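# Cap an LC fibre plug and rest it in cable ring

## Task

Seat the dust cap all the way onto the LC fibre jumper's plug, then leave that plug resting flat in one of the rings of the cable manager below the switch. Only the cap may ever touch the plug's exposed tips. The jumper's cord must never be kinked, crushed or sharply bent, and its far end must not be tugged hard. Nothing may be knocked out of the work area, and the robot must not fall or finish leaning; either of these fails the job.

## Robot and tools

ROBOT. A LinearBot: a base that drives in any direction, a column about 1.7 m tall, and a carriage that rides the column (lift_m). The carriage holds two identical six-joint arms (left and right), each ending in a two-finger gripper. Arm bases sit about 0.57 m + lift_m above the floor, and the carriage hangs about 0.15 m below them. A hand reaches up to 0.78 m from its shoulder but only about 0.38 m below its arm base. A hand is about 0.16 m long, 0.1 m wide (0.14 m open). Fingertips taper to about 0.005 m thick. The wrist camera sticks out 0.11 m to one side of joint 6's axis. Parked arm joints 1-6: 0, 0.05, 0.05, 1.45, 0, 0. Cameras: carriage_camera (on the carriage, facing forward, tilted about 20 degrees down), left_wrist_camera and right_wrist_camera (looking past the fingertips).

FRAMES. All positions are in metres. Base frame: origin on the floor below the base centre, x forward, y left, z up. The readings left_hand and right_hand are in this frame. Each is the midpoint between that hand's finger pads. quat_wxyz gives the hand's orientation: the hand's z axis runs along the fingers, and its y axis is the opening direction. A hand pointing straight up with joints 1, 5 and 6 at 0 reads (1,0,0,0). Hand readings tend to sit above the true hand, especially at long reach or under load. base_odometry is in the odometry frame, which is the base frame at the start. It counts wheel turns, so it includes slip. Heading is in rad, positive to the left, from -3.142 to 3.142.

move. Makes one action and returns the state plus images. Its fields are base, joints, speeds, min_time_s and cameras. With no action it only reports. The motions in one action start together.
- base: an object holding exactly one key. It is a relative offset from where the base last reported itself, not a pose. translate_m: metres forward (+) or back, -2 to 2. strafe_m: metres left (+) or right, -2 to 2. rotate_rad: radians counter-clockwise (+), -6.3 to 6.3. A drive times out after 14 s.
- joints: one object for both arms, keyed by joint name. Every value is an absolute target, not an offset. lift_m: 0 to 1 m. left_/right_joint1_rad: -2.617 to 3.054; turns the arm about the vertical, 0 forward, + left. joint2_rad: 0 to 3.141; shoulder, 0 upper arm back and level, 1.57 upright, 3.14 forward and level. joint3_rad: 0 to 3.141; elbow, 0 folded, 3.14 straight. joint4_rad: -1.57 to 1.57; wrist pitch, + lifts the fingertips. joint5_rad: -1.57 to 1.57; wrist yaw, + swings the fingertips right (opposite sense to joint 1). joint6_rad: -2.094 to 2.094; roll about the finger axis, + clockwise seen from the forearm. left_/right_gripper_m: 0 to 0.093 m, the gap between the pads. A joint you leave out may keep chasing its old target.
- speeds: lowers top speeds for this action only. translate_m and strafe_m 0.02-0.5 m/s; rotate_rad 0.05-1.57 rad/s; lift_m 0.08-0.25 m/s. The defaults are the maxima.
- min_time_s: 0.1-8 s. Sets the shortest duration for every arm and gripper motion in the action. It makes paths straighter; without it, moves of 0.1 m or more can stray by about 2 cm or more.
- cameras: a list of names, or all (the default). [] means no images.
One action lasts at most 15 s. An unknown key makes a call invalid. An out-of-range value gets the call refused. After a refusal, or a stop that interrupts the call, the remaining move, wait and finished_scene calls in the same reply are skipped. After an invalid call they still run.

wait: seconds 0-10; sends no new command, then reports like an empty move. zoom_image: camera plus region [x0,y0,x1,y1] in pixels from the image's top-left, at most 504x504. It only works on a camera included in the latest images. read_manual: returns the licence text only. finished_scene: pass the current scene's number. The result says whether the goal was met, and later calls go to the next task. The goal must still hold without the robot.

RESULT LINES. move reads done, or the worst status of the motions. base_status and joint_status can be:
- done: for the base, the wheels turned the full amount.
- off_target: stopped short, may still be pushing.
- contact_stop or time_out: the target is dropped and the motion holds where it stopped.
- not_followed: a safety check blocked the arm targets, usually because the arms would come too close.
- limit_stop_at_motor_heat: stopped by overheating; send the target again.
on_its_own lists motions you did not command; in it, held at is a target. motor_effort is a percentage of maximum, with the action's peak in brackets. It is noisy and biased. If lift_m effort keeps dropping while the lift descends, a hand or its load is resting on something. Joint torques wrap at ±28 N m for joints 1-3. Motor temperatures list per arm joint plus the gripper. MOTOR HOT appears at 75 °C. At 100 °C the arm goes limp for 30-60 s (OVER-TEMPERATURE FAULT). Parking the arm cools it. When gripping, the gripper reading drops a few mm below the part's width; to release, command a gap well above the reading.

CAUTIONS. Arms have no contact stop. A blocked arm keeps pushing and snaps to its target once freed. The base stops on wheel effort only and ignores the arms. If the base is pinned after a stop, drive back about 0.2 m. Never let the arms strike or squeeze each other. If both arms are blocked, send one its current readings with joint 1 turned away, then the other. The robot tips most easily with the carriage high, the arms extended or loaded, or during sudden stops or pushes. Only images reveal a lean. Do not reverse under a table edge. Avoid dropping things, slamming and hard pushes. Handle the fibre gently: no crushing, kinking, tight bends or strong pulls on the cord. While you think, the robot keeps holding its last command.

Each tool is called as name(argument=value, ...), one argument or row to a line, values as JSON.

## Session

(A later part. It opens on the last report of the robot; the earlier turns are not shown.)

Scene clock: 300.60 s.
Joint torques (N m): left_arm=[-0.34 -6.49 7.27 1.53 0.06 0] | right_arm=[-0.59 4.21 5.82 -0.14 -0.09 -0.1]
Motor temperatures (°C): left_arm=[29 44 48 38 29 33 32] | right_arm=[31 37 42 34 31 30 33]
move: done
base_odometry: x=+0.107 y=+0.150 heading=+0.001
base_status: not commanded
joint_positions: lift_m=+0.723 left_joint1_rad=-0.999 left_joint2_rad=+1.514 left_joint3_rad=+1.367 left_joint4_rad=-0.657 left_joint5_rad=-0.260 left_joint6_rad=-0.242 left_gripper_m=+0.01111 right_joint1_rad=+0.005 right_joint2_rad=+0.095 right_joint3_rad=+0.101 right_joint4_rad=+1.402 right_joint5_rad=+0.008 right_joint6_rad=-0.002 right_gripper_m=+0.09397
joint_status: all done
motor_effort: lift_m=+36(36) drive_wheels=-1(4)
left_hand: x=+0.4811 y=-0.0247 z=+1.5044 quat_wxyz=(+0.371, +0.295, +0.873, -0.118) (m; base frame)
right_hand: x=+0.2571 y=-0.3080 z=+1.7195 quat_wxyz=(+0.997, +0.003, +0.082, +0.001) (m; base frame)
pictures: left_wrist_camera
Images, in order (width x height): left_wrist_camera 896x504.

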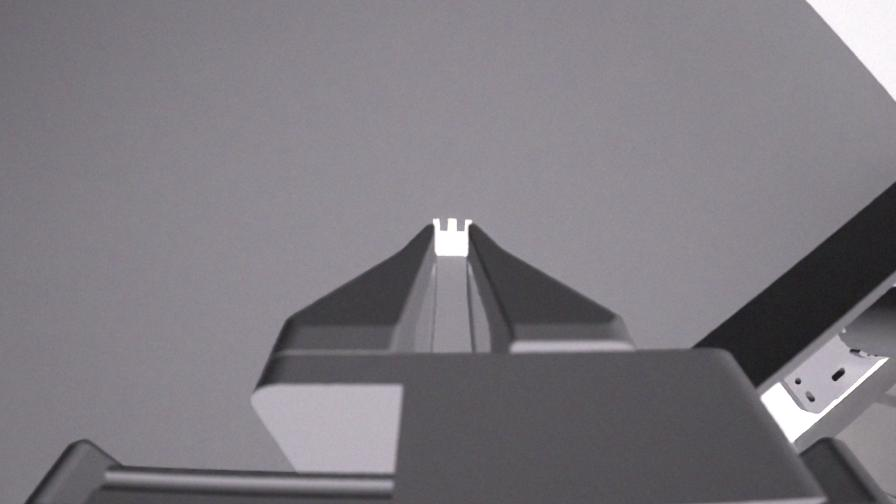

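move(
  joints={"lift_m":0.80,"left_gripper_m":0.006},
  cameras=["left_wrist_camera","carriage_camera"],
)

zoom_image(
  camera="left_wrist_camera",
  region=[360, 190, 540, 330],
)

zoom_image(
  camera="carriage_camera",
  region=[310, 100, 610, 268],
)

Scene clock: 305.40 s.
Joint torques (N m): left_arm=[-0.31 -6.52 7.3 1.67 0.02 -0.01] | right_arm=[-0.61 4.21 5.81 -0.14 -0.09 -0.1]
Motor temperatures (°C): left_arm=[29 44 48 38 29 33 33] | right_arm=[31 37 42 34 31 30 33]
move: off_target
base_odometry: x=+0.107 y=+0.150 heading=+0.001
base_status: not commanded
joint_positions: lift_m=+0.800 left_joint1_rad=-0.999 left_joint2_rad=+1.514 left_joint3_rad=+1.366 left_joint4_rad=-0.672 left_joint5_rad=-0.256 left_joint6_rad=-0.242 left_gripper_m=+0.01107 right_joint1_rad=+0.005 right_joint2_rad=+0.095 right_joint3_rad=+0.101 right_joint4_rad=+1.402 right_joint5_rad=+0.008 right_joint6_rad=-0.002 right_gripper_m=+0.09397
joint_status: left_gripper_m off_target (ended at +0.01106, target +0.00600); the others done
motor_effort: lift_m=+35(43) drive_wheels=+3(4)
left_hand: x=+0.4791 y=-0.0230 z=+1.5787 quat_wxyz=(+0.365, +0.297, +0.875, -0.115) (m; base frame)
right_hand: x=+0.2571 y=-0.3080 z=+1.7966 quat_wxyz=(+0.997, +0.003, +0.082, +0.001) (m; base frame)
pictures: carriage_camera, left_wrist_camera
Images, in order (width x height): carriage_camera 896x504, left_wrist_camera 896x504.

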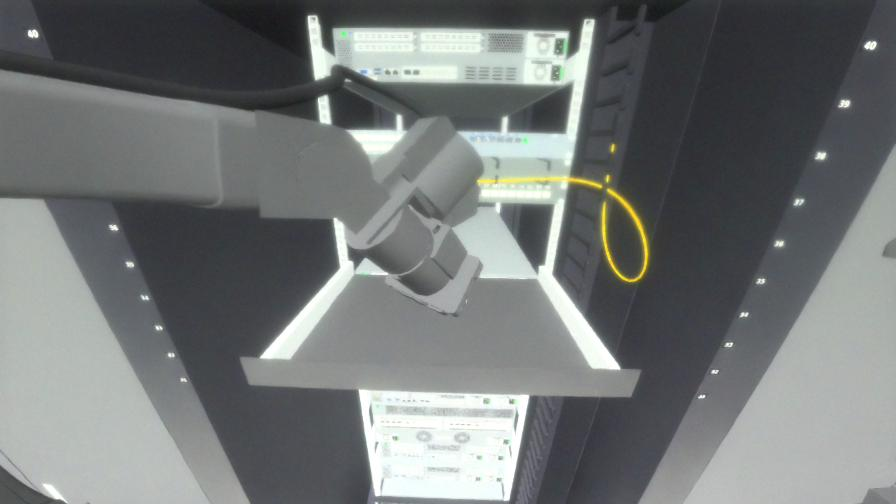

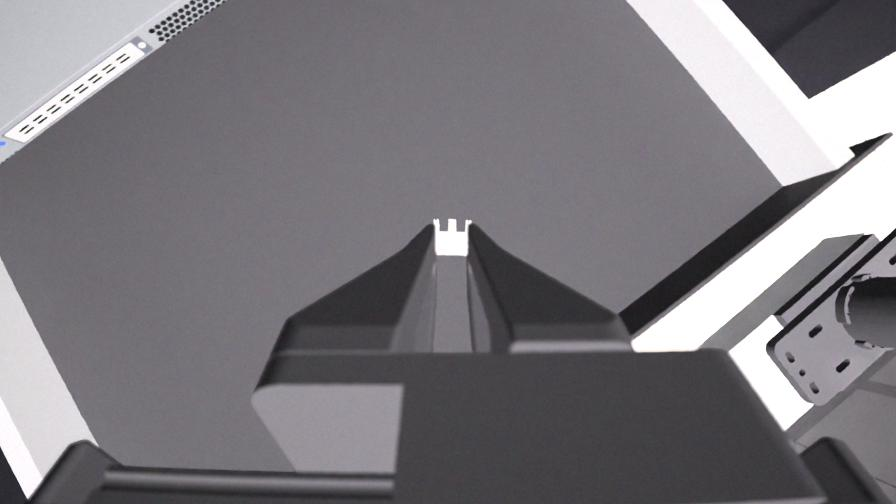

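Scaled by 2.800 from the camera's 896x504 image, which has a finer 1280x720 frame.

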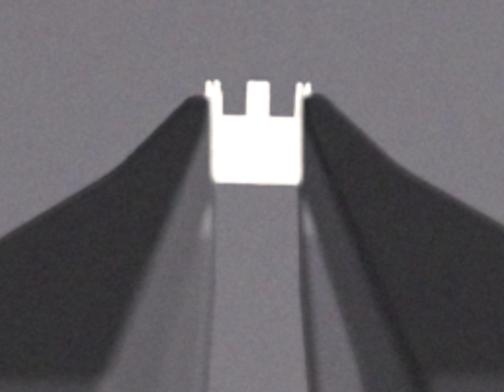

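Scaled by 1.680 from the camera's 896x504 image, which has a finer 1280x720 frame.

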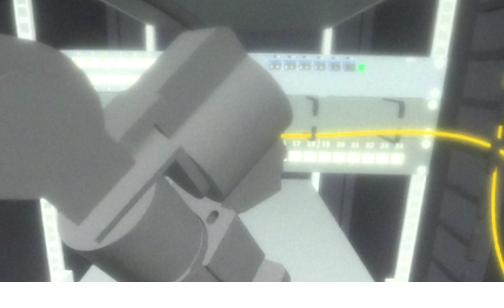

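move(
  joints={"lift_m":0.95,"right_joint1_rad":0.3,"right_joint2_rad":0.1,"right_joint3_rad":0.1,"right_joint4_rad":0,"right_joint5_rad":0.3,"right_joint6_rad":0},
  cameras=[],
)

move(
  joints={"left_joint1_rad":-0.22,"left_joint2_rad":1.832,"left_joint3_rad":1.779,"left_joint4_rad":-1.01,"left_joint5_rad":0.65,"left_joint6_rad":0.827},
  min_time_s=2,
  cameras=[],
)

move(
  joints={"right_joint1_rad":0.926,"right_joint2_rad":1.6775,"right_joint3_rad":0.775,"right_joint4_rad":0.902,"right_joint5_rad":0.926,"right_joint6_rad":1.57,"right_gripper_m":0.05},
  min_time_s=2,
)

zoom_image(
  camera="carriage_camera",
  region=[350, 150, 590, 286],
)

Scene clock: 329.40 s.
Joint torques (N m): left_arm=[-0.18 -6.49 7.25 1.67 0.01 -0.01] | right_arm=[0.81 8.95 -0.29 -3.69 0.08 0.84]
Motor temperatures (°C): left_arm=[29 43 48 38 29 33 33] | right_arm=[31 37 42 34 31 30 33]
move: off_target
base_odometry: x=+0.107 y=+0.150 heading=+0.001
base_status: not commanded
joint_positions: lift_m=+0.950 left_joint1_rad=-1.001 left_joint2_rad=+1.514 left_joint3_rad=+1.366 left_joint4_rad=-0.672 left_joint5_rad=-0.253 left_joint6_rad=-0.242 left_gripper_m=+0.01107 right_joint1_rad=+0.292 right_joint2_rad=+0.034 right_joint3_rad=+0.182 right_joint4_rad=+0.458 right_joint5_rad=+0.282 right_joint6_rad=-0.083 right_gripper_m=+0.09397
joint_status: right_joint3_rad off_target (ended at +0.182, target +0.100); right_joint4_rad off_target (ended at +0.458, target +0.000); right_joint6_rad off_target (ended at -0.083, target +0.000); the others done
motor_effort: lift_m=+36(43) drive_wheels=+2(8)
left_hand: x=+0.4783 y=-0.0237 z=+1.7285 quat_wxyz=(+0.364, +0.299, +0.874, -0.116) (m; base frame)
right_hand: x=+0.4073 y=-0.2991 z=+1.8581 quat_wxyz=(+0.879, +0.037, +0.475, +0.027) (m; base frame)
pictures: none
No camera images: "cameras" was empty.

Scene clock: 331.80 s.
Joint torques (N m): left_arm=[0.55 -7.17 10.91 1.08 0.5 0.12] | right_arm=[0.77 9.02 -0.4 -3.64 0.08 0.86]
Motor temperatures (°C): left_arm=[29 43 49 38 29 33 33] | right_arm=[31 37 42 35 31 31 33]
move: done
base_odometry: x=+0.107 y=+0.150 heading=+0.001
base_status: not commanded
joint_positions: lift_m=+0.950 left_joint1_rad=-0.226 left_joint2_rad=+1.817 left_joint3_rad=+1.741 left_joint4_rad=-1.001 left_joint5_rad=+0.635 left_joint6_rad=+0.814 left_gripper_m=+0.01106 right_joint1_rad=+0.292 right_joint2_rad=+0.033 right_joint3_rad=+0.183 right_joint4_rad=+0.455 right_joint5_rad=+0.283 right_joint6_rad=-0.085 right_gripper_m=+0.09397
joint_status: all done
motor_effort: lift_m=+36(36) drive_wheels=+7(8)
left_hand: x=+0.6153 y=+0.1103 z=+1.7279 quat_wxyz=(+0.310, +0.524, +0.761, -0.222) (m; base frame)
right_hand: x=+0.4073 y=-0.2994 z=+1.8580 quat_wxyz=(+0.879, +0.037, +0.475, +0.025) (m; base frame)
pictures: none
No camera images: "cameras" was empty.

Scene clock: 335.63 s.
Joint torques (N m): left_arm=[0.12 -7.69 10.55 1.15 0.46 0.12] | right_arm=[-12.45 24.32 -3.73 -7.09 6.32 -0.91]
Motor temperatures (°C): left_arm=[29 43 50 38 29 33 33] | right_arm=[32 41 42 42 36 31 33]
move: off_target
base_odometry: x=+0.107 y=+0.150 heading=+0.000
base_status: not commanded
joint_positions: lift_m=+0.950 left_joint1_rad=-0.221 left_joint2_rad=+1.822 left_joint3_rad=+1.745 left_joint4_rad=-1.010 left_joint5_rad=+0.641 left_joint6_rad=+0.817 left_gripper_m=+0.01106 right_joint1_rad=+1.049 right_joint2_rad=+1.337 right_joint3_rad=+0.893 right_joint4_rad=+1.552 right_joint5_rad=+0.309 right_joint6_rad=+1.635 right_gripper_m=+0.04969
joint_status: right_joint1_rad off_target (ended at +1.049, target +0.926); right_joint2_rad off_target (ended at +1.337, target +1.677); right_joint3_rad off_target (ended at +0.892, target +0.775); right_joint4_rad off_target (ended at +1.552, target +0.902); right_joint5_rad off_target (ended at +0.309, target +0.926); right_joint6_rad off_target (ended at +1.635, target +1.570); the others done
motor_effort: lift_m=+36(38) drive_wheels=+39(54)
left_hand: x=+0.6154 y=+0.1119 z=+1.7266 quat_wxyz=(+0.307, +0.522, +0.763, -0.225) (m; base frame)
right_hand: x=+0.4160 y=-0.0626 z=+2.0360 quat_wxyz=(+0.252, +0.209, +0.174, +0.929) (m; base frame)
pictures: carriage_camera, left_wrist_camera, right_wrist_camera
ARM HIT: the robot struck itself hard.
Images, in order (width x height): carriage_camera 896x504, left_wrist_camera 896x504, right_wrist_camera 896x504.

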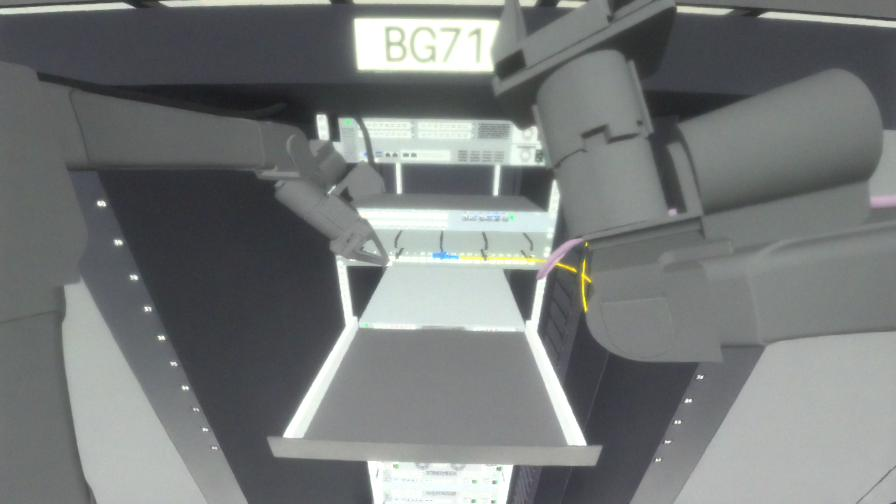

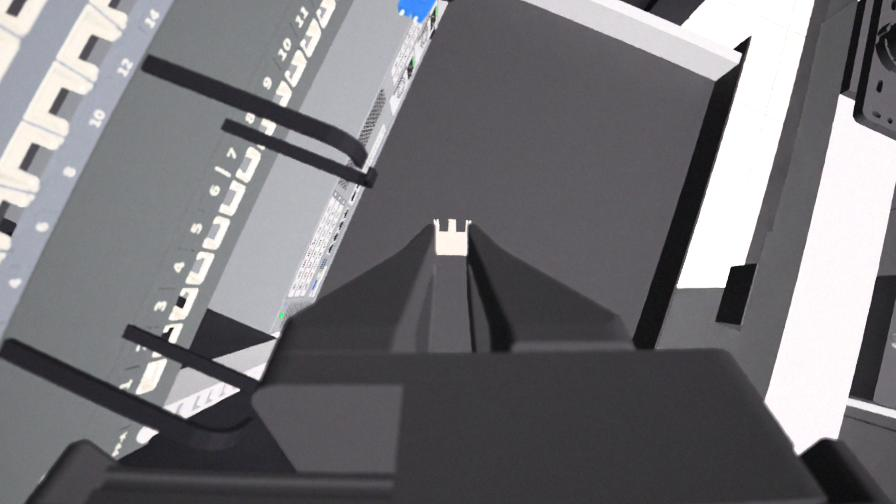

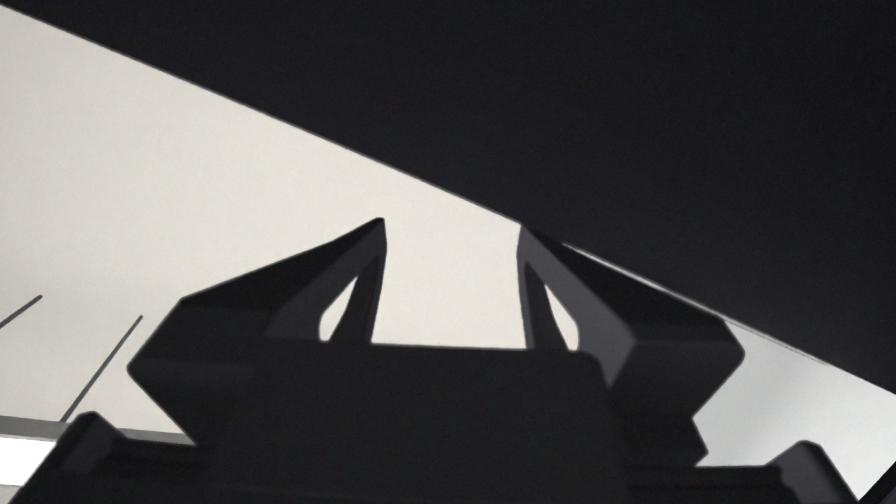

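Scaled by 2.100 from the camera's 896x504 image, which has a finer 1280x720 frame.

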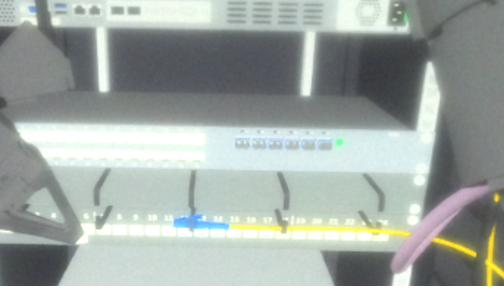

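move(
  joints={"right_joint1_rad":0.5,"right_joint2_rad":0.6,"right_joint3_rad":0.3,"right_joint4_rad":1.5,"right_joint5_rad":0.3,"right_joint6_rad":0.8},
  min_time_s=1.5,
  cameras=[],
)

move(
  joints={"right_joint1_rad":0.0,"right_joint2_rad":0.05,"right_joint3_rad":0.05,"right_joint4_rad":1.5,"right_joint5_rad":0,"right_joint6_rad":0},
  min_time_s=1.5,
  cameras=[],
)

move(
  joints={"lift_m":0.8},
)

Scene clock: 347.37 s.
Joint torques (N m): left_arm=[0.03 -7.68 10.54 1.15 0.46 0.11] | right_arm=[-0.68 0.91 5.26 0.51 -0.33 -0.3]
Motor temperatures (°C): left_arm=[29 43 51 37 29 33 34] | right_arm=[35 49 41 63 55 31 33]
move: done
base_odometry: x=+0.107 y=+0.150 heading=+0.000
base_status: not commanded
joint_positions: lift_m=+0.950 left_joint1_rad=-0.220 left_joint2_rad=+1.822 left_joint3_rad=+1.745 left_joint4_rad=-1.010 left_joint5_rad=+0.641 left_joint6_rad=+0.817 left_gripper_m=+0.01106 right_joint1_rad=+0.506 right_joint2_rad=+0.606 right_joint3_rad=+0.314 right_joint4_rad=+1.496 right_joint5_rad=+0.308 right_joint6_rad=+0.811 right_gripper_m=+0.04986
joint_status: all done
motor_effort: lift_m=+35(36) drive_wheels=+28(43)
left_hand: x=+0.6156 y=+0.1121 z=+1.7267 quat_wxyz=(+0.307, +0.522, +0.763, -0.225) (m; base frame)
right_hand: x=+0.3630 y=-0.2847 z=+1.9769 quat_wxyz=(+0.786, +0.177, +0.155, +0.573) (m; base frame)
pictures: none
No camera images: "cameras" was empty.

Scene clock: 349.30 s.
Joint torques (N m): left_arm=[0.03 -7.64 10.54 1.15 0.47 0.11] | right_arm=[-0.66 2.97 4.55 -0.37 -0.13 -0.2]
Motor temperatures (°C): left_arm=[29 44 51 37 29 33 34] | right_arm=[34 49 41 61 53 31 33]
move: done
base_odometry: x=+0.107 y=+0.150 heading=+0.000
base_status: not commanded
joint_positions: lift_m=+0.950 left_joint1_rad=-0.220 left_joint2_rad=+1.822 left_joint3_rad=+1.745 left_joint4_rad=-1.010 left_joint5_rad=+0.641 left_joint6_rad=+0.817 left_gripper_m=+0.01106 right_joint1_rad=+0.006 right_joint2_rad=+0.061 right_joint3_rad=+0.063 right_joint4_rad=+1.499 right_joint5_rad=+0.010 right_joint6_rad=+0.012 right_gripper_m=+0.04986
joint_status: all done
motor_effort: lift_m=+35(35) drive_wheels=+28(33)
left_hand: x=+0.6156 y=+0.1121 z=+1.7267 quat_wxyz=(+0.307, +0.522, +0.763, -0.225) (m; base frame)
right_hand: x=+0.2337 y=-0.3085 z=+1.9394 quat_wxyz=(+0.999, +0.005, +0.035, +0.009) (m; base frame)
pictures: none
No camera images: "cameras" was empty.

Scene clock: 350.43 s.
Joint torques (N m): left_arm=[-0.85 -7.77 8.73 1.16 0.41 0.08] | right_arm=[-0.62 3.41 5.09 -0.36 -0.09 -0.22]
Motor temperatures (°C): left_arm=[29 44 51 37 29 33 34] | right_arm=[34 48 41 60 52 31 33]
move: done
base_odometry: x=+0.107 y=+0.150 heading=+0.000
base_status: not commanded
joint_positions: lift_m=+0.800 left_joint1_rad=-0.209 left_joint2_rad=+1.824 left_joint3_rad=+1.766 left_joint4_rad=-1.006 left_joint5_rad=+0.647 left_joint6_rad=+0.820 left_gripper_m=+0.01106 right_joint1_rad=+0.006 right_joint2_rad=+0.056 right_joint3_rad=+0.057 right_joint4_rad=+1.500 right_joint5_rad=+0.007 right_joint6_rad=+0.009 right_gripper_m=+0.04986
joint_status: all done
motor_effort: lift_m=+35(35) drive_wheels=+24(31)
left_hand: x=+0.6209 y=+0.1149 z=+1.5842 quat_wxyz=(+0.319, +0.521, +0.760, -0.222) (m; base frame)
right_hand: x=+0.2340 y=-0.3080 z=+1.7878 quat_wxyz=(+0.999, +0.004, +0.035, +0.007) (m; base frame)
pictures: carriage_camera, left_wrist_camera, right_wrist_camera
Images, in order (width x height): carriage_camera 896x504, left_wrist_camera 896x504, right_wrist_camera 896x504.

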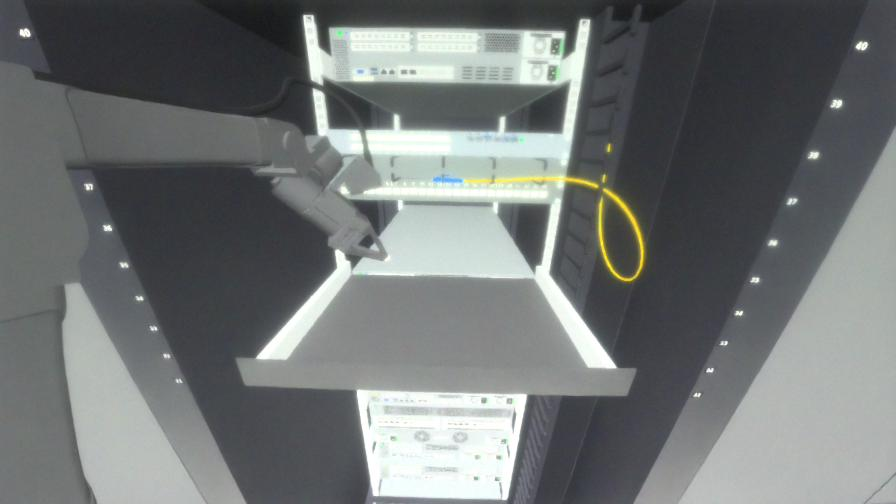

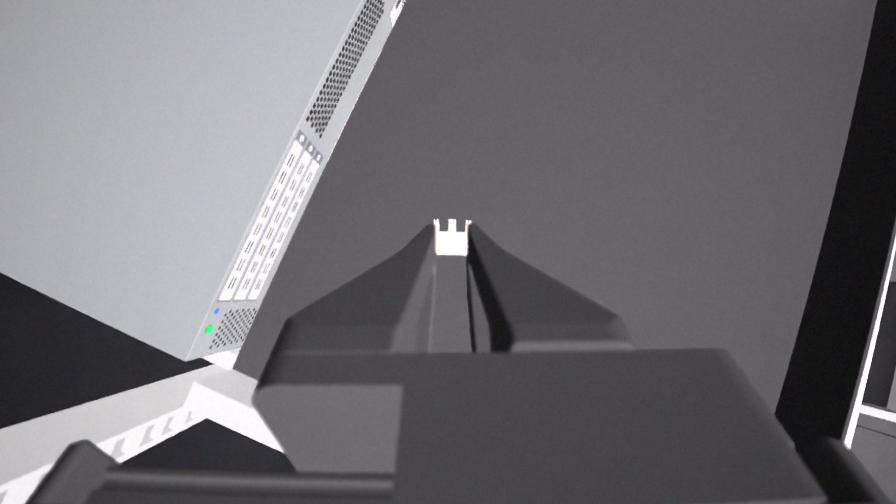

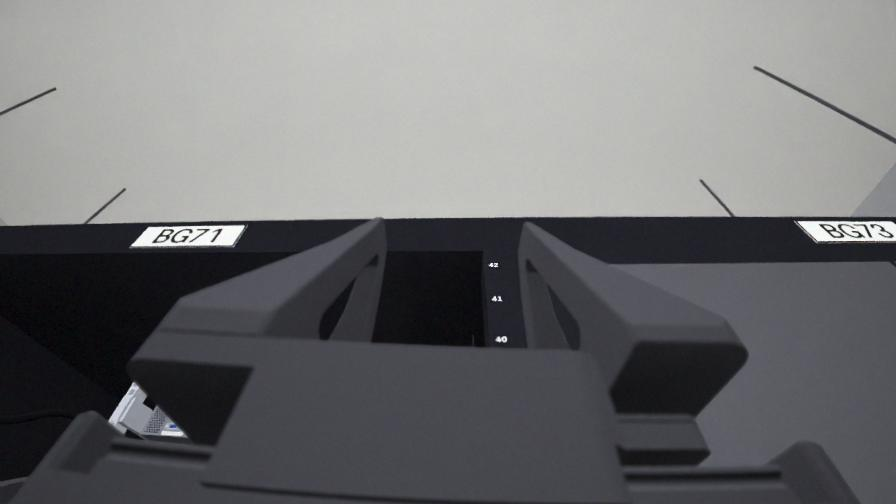

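move(
  joints={"right_joint1_rad":0.3,"right_joint2_rad":0.1,"right_joint3_rad":0.1,"right_joint4_rad":0.9,"right_joint5_rad":0.3,"right_joint6_rad":1.0},
  base={"translate_m":0.0},
  cameras=[],
)

move(
  joints={"right_joint1_rad":0.926,"right_joint2_rad":1.6775,"right_joint3_rad":0.775,"right_joint4_rad":0.902,"right_joint5_rad":0.926,"right_joint6_rad":1.57},
  min_time_s=2.5,
  cameras=["carriage_camera","right_wrist_camera"],
)

Scene clock: 364.30 s.
Joint torques (N m): left_arm=[-0.83 -7.83 8.7 1.15 0.41 0.08] | right_arm=[0.5 3.64 8.96 1.1 -0.11 -0.07]
Motor temperatures (°C): left_arm=[29 44 50 37 29 33 34] | right_arm=[33 45 42 50 43 31 33]
move: done
base_odometry: x=+0.107 y=+0.150 heading=+0.000
base_status: done
joint_positions: lift_m=+0.800 left_joint1_rad=-0.209 left_joint2_rad=+1.824 left_joint3_rad=+1.766 left_joint4_rad=-1.007 left_joint5_rad=+0.647 left_joint6_rad=+0.820 left_gripper_m=+0.01106 right_joint1_rad=+0.294 right_joint2_rad=+0.090 right_joint3_rad=+0.076 right_joint4_rad=+0.914 right_joint5_rad=+0.289 right_joint6_rad=+0.988 right_gripper_m=+0.04987
joint_status: all done
motor_effort: lift_m=+34(35) drive_wheels=+10(11)
left_hand: x=+0.6208 y=+0.1149 z=+1.5841 quat_wxyz=(+0.319, +0.521, +0.760, -0.222) (m; base frame)
right_hand: x=+0.3745 y=-0.3098 z=+1.7347 quat_wxyz=(+0.777, +0.239, +0.261, +0.521) (m; base frame)
pictures: none
No camera images: "cameras" was empty.

Scene clock: 367.10 s.
Joint torques (N m): left_arm=[-0.83 -7.83 8.72 1.16 0.41 0.09] | right_arm=[0.49 -6.39 8.5 2.09 0.1 -0.11]
Motor temperatures (°C): left_arm=[29 44 50 37 29 33 34] | right_arm=[33 44 42 49 42 31 33]
move: done
base_odometry: x=+0.107 y=+0.150 heading=+0.000
base_status: not commanded
joint_positions: lift_m=+0.800 left_joint1_rad=-0.209 left_joint2_rad=+1.824 left_joint3_rad=+1.766 left_joint4_rad=-1.008 left_joint5_rad=+0.647 left_joint6_rad=+0.820 left_gripper_m=+0.01106 right_joint1_rad=+0.920 right_joint2_rad=+1.663 right_joint3_rad=+0.752 right_joint4_rad=+0.910 right_joint5_rad=+0.915 right_joint6_rad=+1.558 right_gripper_m=+0.04987
joint_status: all done
motor_effort: lift_m=+35(35) drive_wheels=+11(12)
left_hand: x=+0.6206 y=+0.1150 z=+1.5840 quat_wxyz=(+0.318, +0.521, +0.760, -0.222) (m; base frame)
right_hand: x=+0.5784 y=-0.0546 z=+1.5733 quat_wxyz=(+0.502, +0.496, +0.505, +0.498) (m; base frame)
pictures: carriage_camera, right_wrist_camera
Images, in order (width x height): carriage_camera 896x504, right_wrist_camera 896x504.

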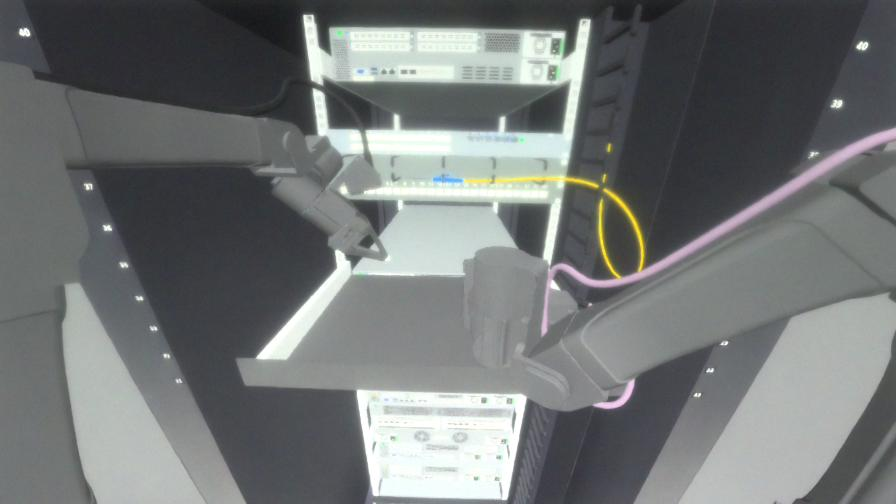

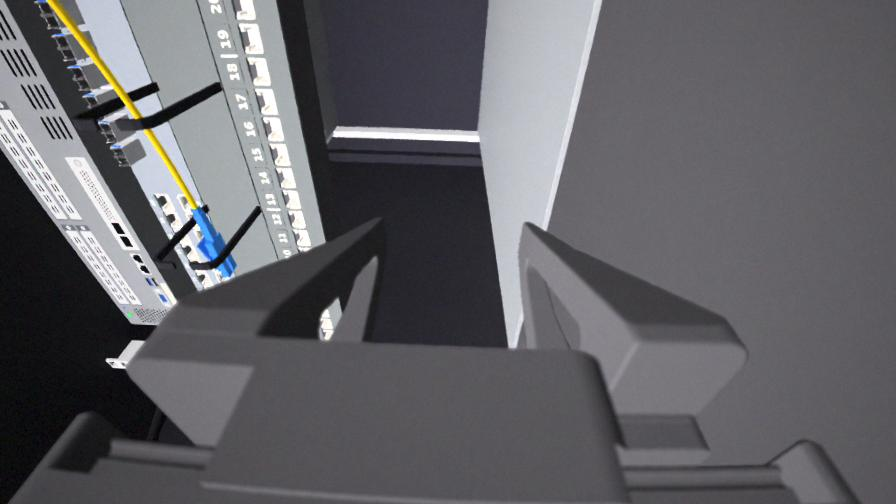

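move(
  joints={"lift_m":0.945},
)

zoom_image(
  camera="right_wrist_camera",
  region=[300, 100, 600, 300],
)

zoom_image(
  camera="left_wrist_camera",
  region=[250, 0, 550, 200],
)

zoom_image(
  camera="carriage_camera",
  region=[360, 180, 560, 292],
)

Scene clock: 373.37 s.
Joint torques (N m): left_arm=[0.65 -9.1 8.7 1.22 0.35 0.09] | right_arm=[0.47 -7.19 7.58 2.03 0.08 -0.11]
Motor temperatures (°C): left_arm=[29 44 50 37 29 33 34] | right_arm=[33 44 43 48 40 31 33]
move: done
base_odometry: x=+0.107 y=+0.150 heading=+0.000
base_status: not commanded
joint_positions: lift_m=+0.945 left_joint1_rad=-0.227 left_joint2_rad=+1.838 left_joint3_rad=+1.766 left_joint4_rad=-1.017 left_joint5_rad=+0.653 left_joint6_rad=+0.819 left_gripper_m=+0.01105 right_joint1_rad=+0.920 right_joint2_rad=+1.671 right_joint3_rad=+0.762 right_joint4_rad=+0.914 right_joint5_rad=+0.919 right_joint6_rad=+1.561 right_gripper_m=+0.04987
joint_status: all done
motor_effort: lift_m=+34(43) drive_wheels=+5(11)
left_hand: x=+0.6164 y=+0.1070 z=+1.7226 quat_wxyz=(+0.307, +0.526, +0.759, -0.232) (m; base frame)
right_hand: x=+0.5799 y=-0.0533 z=+1.7198 quat_wxyz=(+0.502, +0.498, +0.501, +0.500) (m; base frame)
pictures: carriage_camera, left_wrist_camera, right_wrist_camera
Images, in order (width x height): carriage_camera 896x504, left_wrist_camera 896x504, right_wrist_camera 896x504.

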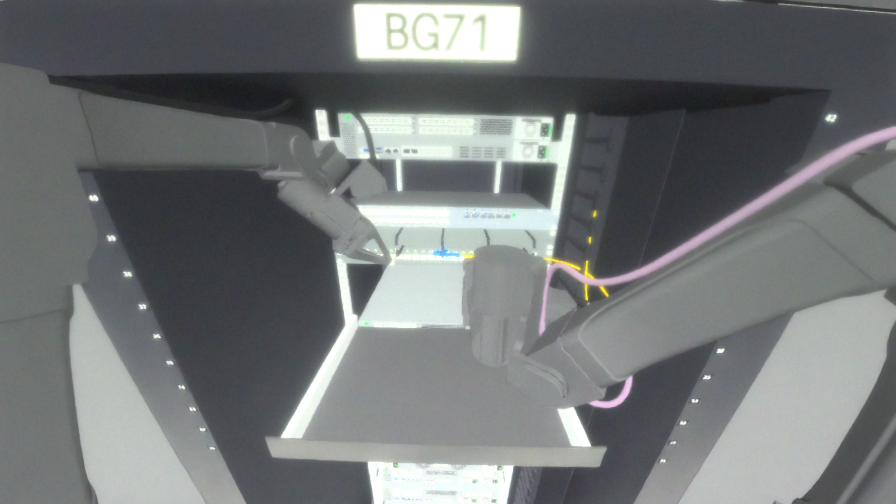

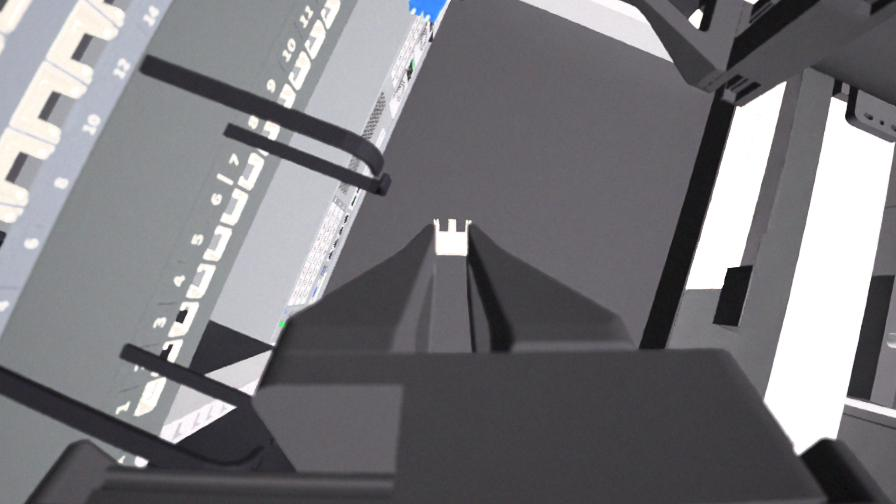

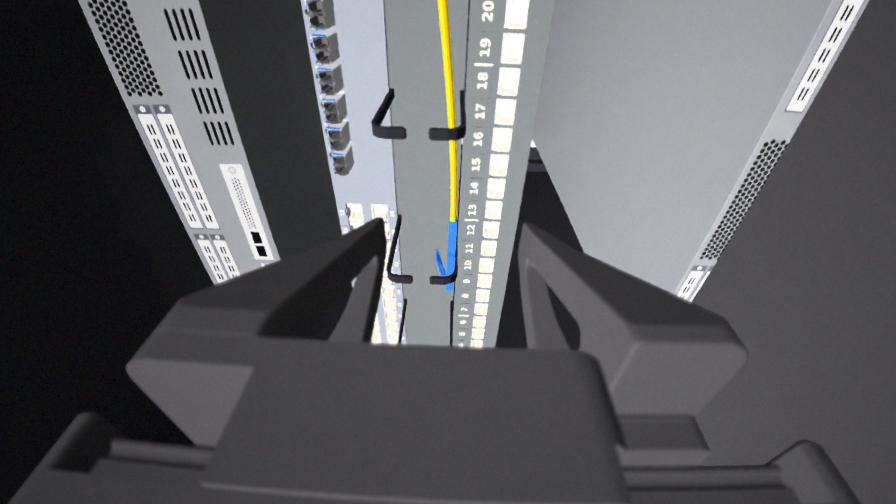

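Scaled by 1.680 from the camera's 896x504 image, which has a finer 1280x720 frame.

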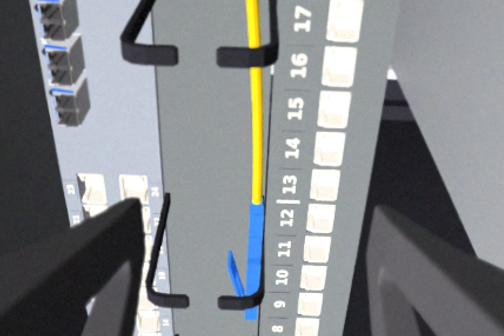

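Scaled by 1.680 from the camera's 896x504 image, which has a finer 1280x720 frame.

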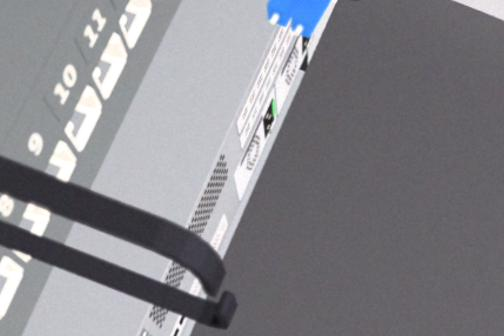

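Scaled by 2.520 from the camera's 896x504 image, which has a finer 1280x720 frame.

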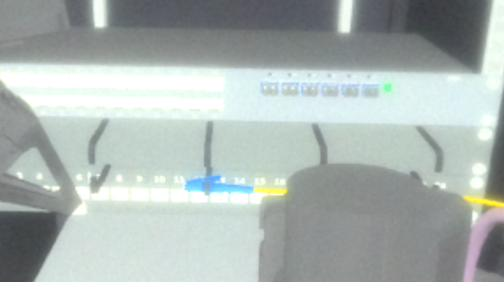

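move(
  joints={"right_joint1_rad":0.874,"right_joint2_rad":1.8885,"right_joint3_rad":1.0435,"right_joint4_rad":0.845,"right_joint5_rad":0.874,"right_joint6_rad":1.57},
  min_time_s=2,
)

zoom_image(
  camera="right_wrist_camera",
  region=[330, 150, 570, 330],
)

zoom_image(
  camera="carriage_camera",
  region=[390, 220, 510, 287],
)

Scene clock: 388.73 s.
Joint torques (N m): left_arm=[0.62 -9.09 8.75 1.22 0.36 0.09] | right_arm=[-0.65 -8.28 8.8 2.01 -0.11 -0.11]
Motor temperatures (°C): left_arm=[29 46 50 37 29 33 34] | right_arm=[32 42 43 45 38 31 33]
move: done
base_odometry: x=+0.107 y=+0.150 heading=+0.000
base_status: not commanded
joint_positions: lift_m=+0.945 left_joint1_rad=-0.227 left_joint2_rad=+1.838 left_joint3_rad=+1.766 left_joint4_rad=-1.017 left_joint5_rad=+0.653 left_joint6_rad=+0.819 left_gripper_m=+0.01105 right_joint1_rad=+0.880 right_joint2_rad=+1.870 right_joint3_rad=+1.020 right_joint4_rad=+0.862 right_joint5_rad=+0.884 right_joint6_rad=+1.561 right_gripper_m=+0.04987
joint_status: all done
motor_effort: lift_m=+34(35) drive_wheels=+5(11)
left_hand: x=+0.6164 y=+0.1070 z=+1.7226 quat_wxyz=(+0.307, +0.526, +0.759, -0.232) (m; base frame)
right_hand: x=+0.6283 y=-0.0158 z=+1.7226 quat_wxyz=(+0.503, +0.499, +0.497, +0.501) (m; base frame)
pictures: carriage_camera, left_wrist_camera, right_wrist_camera
Images, in order (width x height): carriage_camera 896x504, left_wrist_camera 896x504, right_wrist_camera 896x504.

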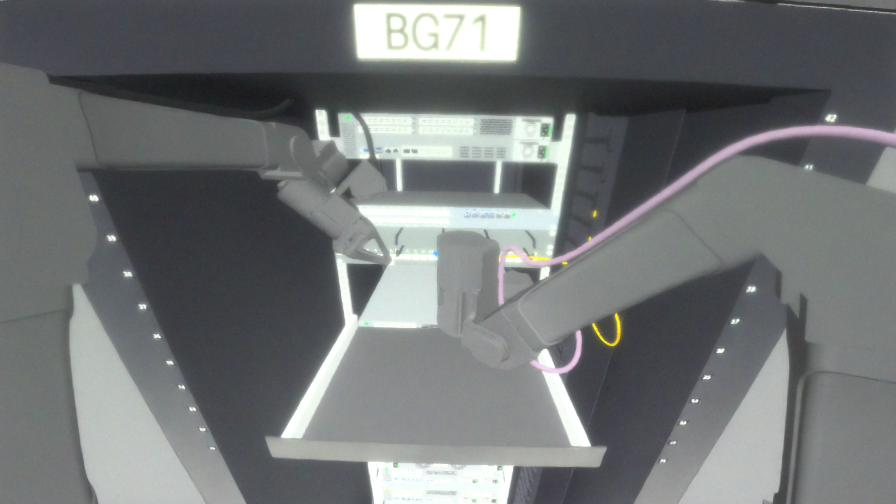

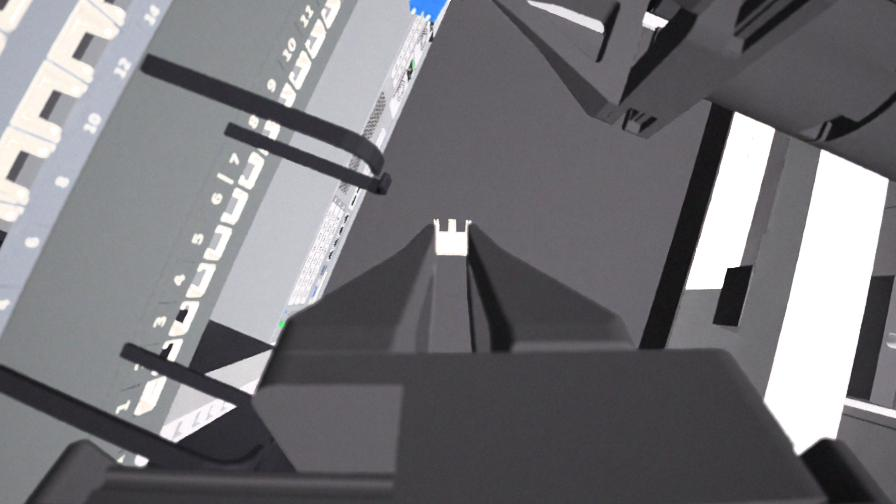

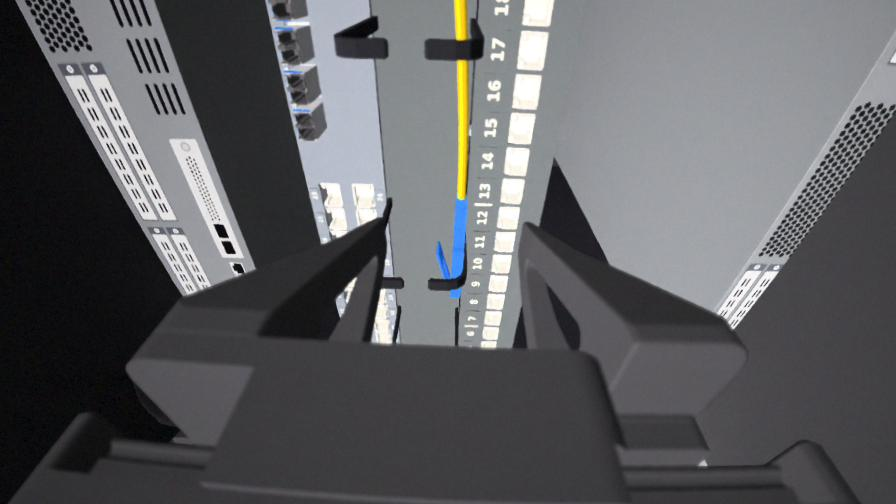

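Scaled by 2.100 from the camera's 896x504 image, which has a finer 1280x720 frame.

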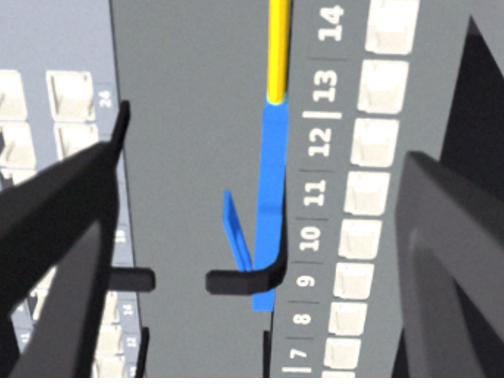

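Scaled by 4.200 from the camera's 896x504 image, which has a finer 1280x720 frame.

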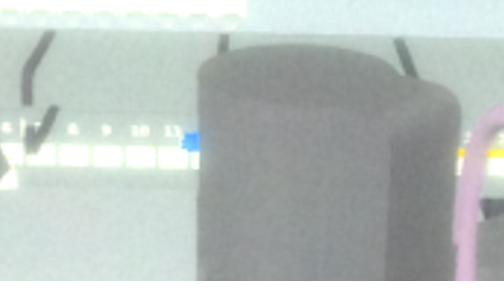

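move(
  joints={"right_joint1_rad":0.856,"right_joint2_rad":1.9053,"right_joint3_rad":1.070,"right_joint4_rad":0.838,"right_joint5_rad":0.856,"lift_m":0.943},
  min_time_s=0.8,
  cameras=[],
)

move(
  joints={"right_gripper_m":0.018},
  min_time_s=1,
)

zoom_image(
  camera="right_wrist_camera",
  region=[360, 150, 560, 310],
)

Scene clock: 403.73 s.
Joint torques (N m): left_arm=[0.64 -9.1 8.69 1.2 0.35 0.09] | right_arm=[-0.62 -8.46 8.84 2.03 -0.08 -0.11]
Motor temperatures (°C): left_arm=[29 48 50 38 29 33 34] | right_arm=[32 43 44 45 36 31 33]
move: done
base_odometry: x=+0.107 y=+0.150 heading=+0.000
base_status: not commanded
joint_positions: lift_m=+0.943 left_joint1_rad=-0.227 left_joint2_rad=+1.838 left_joint3_rad=+1.766 left_joint4_rad=-1.016 left_joint5_rad=+0.653 left_joint6_rad=+0.819 left_gripper_m=+0.01105 right_joint1_rad=+0.862 right_joint2_rad=+1.887 right_joint3_rad=+1.046 right_joint4_rad=+0.854 right_joint5_rad=+0.865 right_joint6_rad=+1.561 right_gripper_m=+0.04987
joint_status: all done
motor_effort: lift_m=+33(34) drive_wheels=+5(10)
left_hand: x=+0.6167 y=+0.1069 z=+1.7208 quat_wxyz=(+0.307, +0.526, +0.758, -0.232) (m; base frame)
right_hand: x=+0.6373 y=-0.0160 z=+1.7218 quat_wxyz=(+0.503, +0.499, +0.496, +0.502) (m; base frame)
pictures: none
No camera images: "cameras" was empty.

Scene clock: 405.03 s.
Joint torques (N m): left_arm=[0.64 -9.11 8.73 1.21 0.36 0.1] | right_arm=[-0.62 -8.43 8.81 2.04 -0.08 -0.12]
Motor temperatures (°C): left_arm=[29 48 50 38 29 33 34] | right_arm=[32 43 44 45 36 31 33]
move: done
base_odometry: x=+0.107 y=+0.150 heading=+0.000
base_status: not commanded
joint_positions: lift_m=+0.943 left_joint1_rad=-0.227 left_joint2_rad=+1.838 left_joint3_rad=+1.766 left_joint4_rad=-1.016 left_joint5_rad=+0.653 left_joint6_rad=+0.819 left_gripper_m=+0.01105 right_joint1_rad=+0.862 right_joint2_rad=+1.887 right_joint3_rad=+1.047 right_joint4_rad=+0.854 right_joint5_rad=+0.865 right_joint6_rad=+1.561 right_gripper_m=+0.01813
joint_status: all done
motor_effort: lift_m=+33(33) drive_wheels=+10(11)
left_hand: x=+0.6167 y=+0.1069 z=+1.7208 quat_wxyz=(+0.307, +0.526, +0.758, -0.232) (m; base frame)
right_hand: x=+0.6373 y=-0.0158 z=+1.7218 quat_wxyz=(+0.503, +0.499, +0.497, +0.502) (m; base frame)
pictures: carriage_camera, left_wrist_camera, right_wrist_camera
Images, in order (width x height): carriage_camera 896x504, left_wrist_camera 896x504, right_wrist_camera 896x504.

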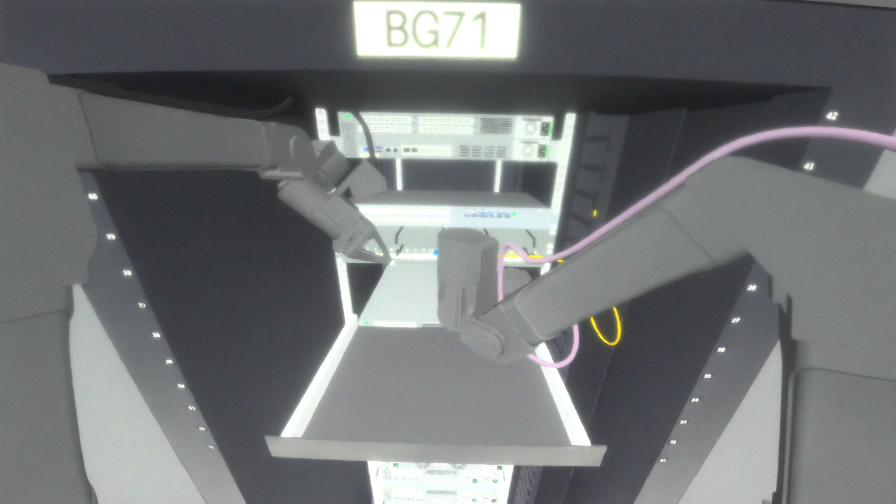

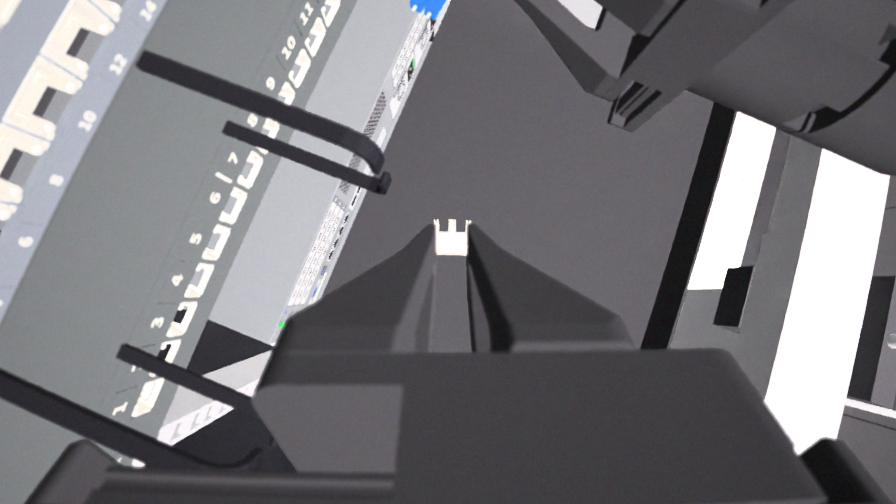

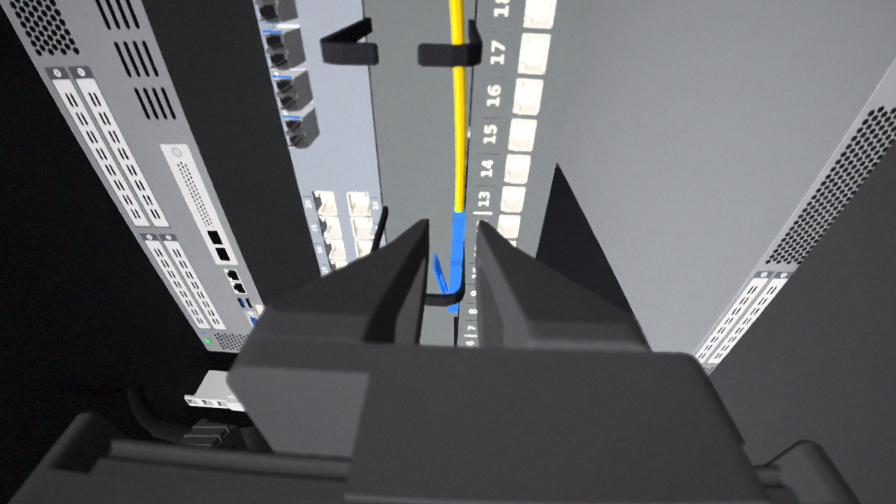

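Scaled by 2.520 from the camera's 896x504 image, which has a finer 1280x720 frame.

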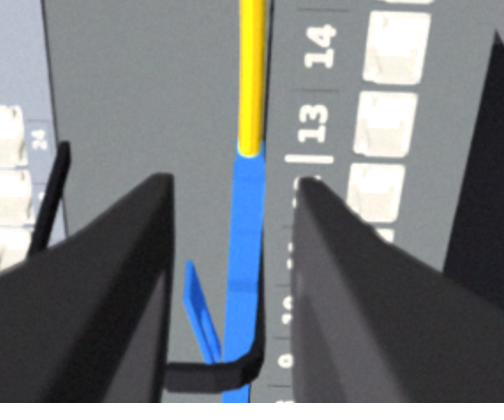

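move(
  joints={"right_joint1_rad":0.844,"right_joint2_rad":1.9316,"right_joint3_rad":1.107,"right_joint4_rad":0.826,"right_joint5_rad":0.844},
  min_time_s=0.8,
  cameras=[],
)

move(
  joints={"right_gripper_m":0.009},
  min_time_s=1,
  cameras=["right_wrist_camera"],
)

zoom_image(
  camera="right_wrist_camera",
  region=[360, 150, 560, 310],
)

Scene clock: 418.13 s.
Joint torques (N m): left_arm=[0.64 -9.11 8.72 1.21 0.35 0.09] | right_arm=[-0.62 -8.7 8.91 2.01 -0.1 -0.12]
Motor temperatures (°C): left_arm=[29 49 50 38 29 33 34] | right_arm=[32 43 44 45 36 30 33]
move: done
base_odometry: x=+0.107 y=+0.150 heading=+0.000
base_status: not commanded
joint_positions: lift_m=+0.943 left_joint1_rad=-0.227 left_joint2_rad=+1.838 left_joint3_rad=+1.766 left_joint4_rad=-1.016 left_joint5_rad=+0.653 left_joint6_rad=+0.819 left_gripper_m=+0.01105 right_joint1_rad=+0.850 right_joint2_rad=+1.913 right_joint3_rad=+1.083 right_joint4_rad=+0.843 right_joint5_rad=+0.854 right_joint6_rad=+1.561 right_gripper_m=+0.01813
joint_status: all done
motor_effort: lift_m=+33(33) drive_wheels=+5(10)
left_hand: x=+0.6167 y=+0.1069 z=+1.7208 quat_wxyz=(+0.307, +0.526, +0.758, -0.232) (m; base frame)
right_hand: x=+0.6460 y=-0.0130 z=+1.7214 quat_wxyz=(+0.503, +0.499, +0.497, +0.501) (m; base frame)
pictures: none
No camera images: "cameras" was empty.

Scene clock: 419.40 s.
Joint torques (N m): left_arm=[0.62 -9.1 8.7 1.2 0.36 0.09] | right_arm=[-0.66 -8.72 8.87 2.05 -0.1 -0.11]
Motor temperatures (°C): left_arm=[29 49 50 38 29 33 34] | right_arm=[32 43 45 45 35 30 33]
move: done
base_odometry: x=+0.107 y=+0.150 heading=+0.000
base_status: not commanded
joint_positions: lift_m=+0.943 left_joint1_rad=-0.227 left_joint2_rad=+1.838 left_joint3_rad=+1.766 left_joint4_rad=-1.016 left_joint5_rad=+0.653 left_joint6_rad=+0.819 left_gripper_m=+0.01105 right_joint1_rad=+0.850 right_joint2_rad=+1.913 right_joint3_rad=+1.083 right_joint4_rad=+0.842 right_joint5_rad=+0.853 right_joint6_rad=+1.561 right_gripper_m=+0.00914
joint_status: all done
motor_effort: lift_m=+33(33) drive_wheels=+7(10)
left_hand: x=+0.6167 y=+0.1069 z=+1.7208 quat_wxyz=(+0.307, +0.526, +0.758, -0.232) (m; base frame)
right_hand: x=+0.6460 y=-0.0129 z=+1.7214 quat_wxyz=(+0.503, +0.499, +0.497, +0.501) (m; base frame)
pictures: right_wrist_camera
Images, in order (width x height): right_wrist_camera 896x504.

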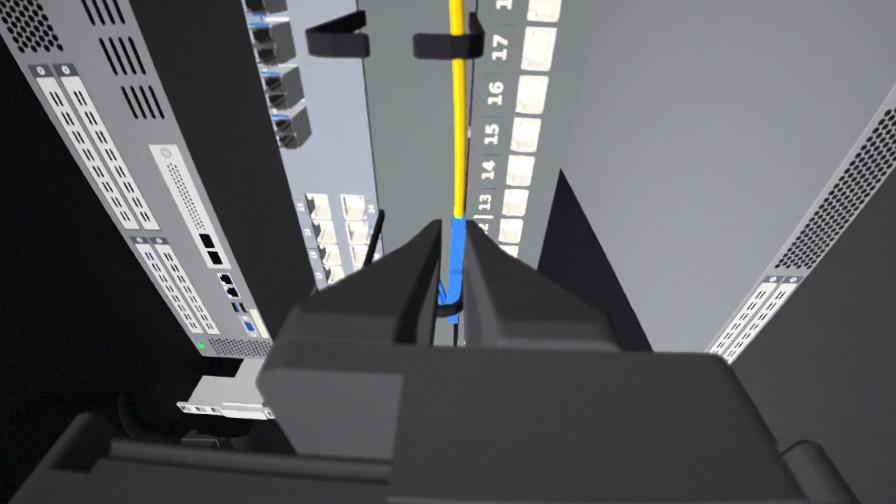

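Scaled by 2.520 from the camera's 896x504 image, which has a finer 1280x720 frame.

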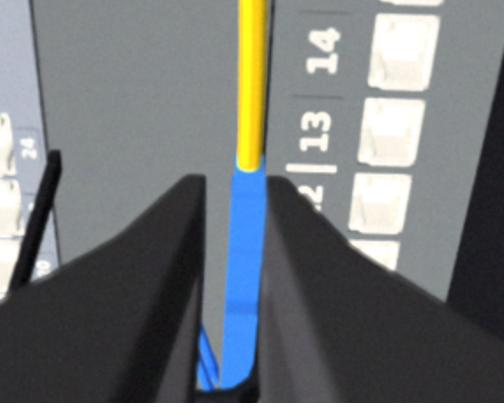

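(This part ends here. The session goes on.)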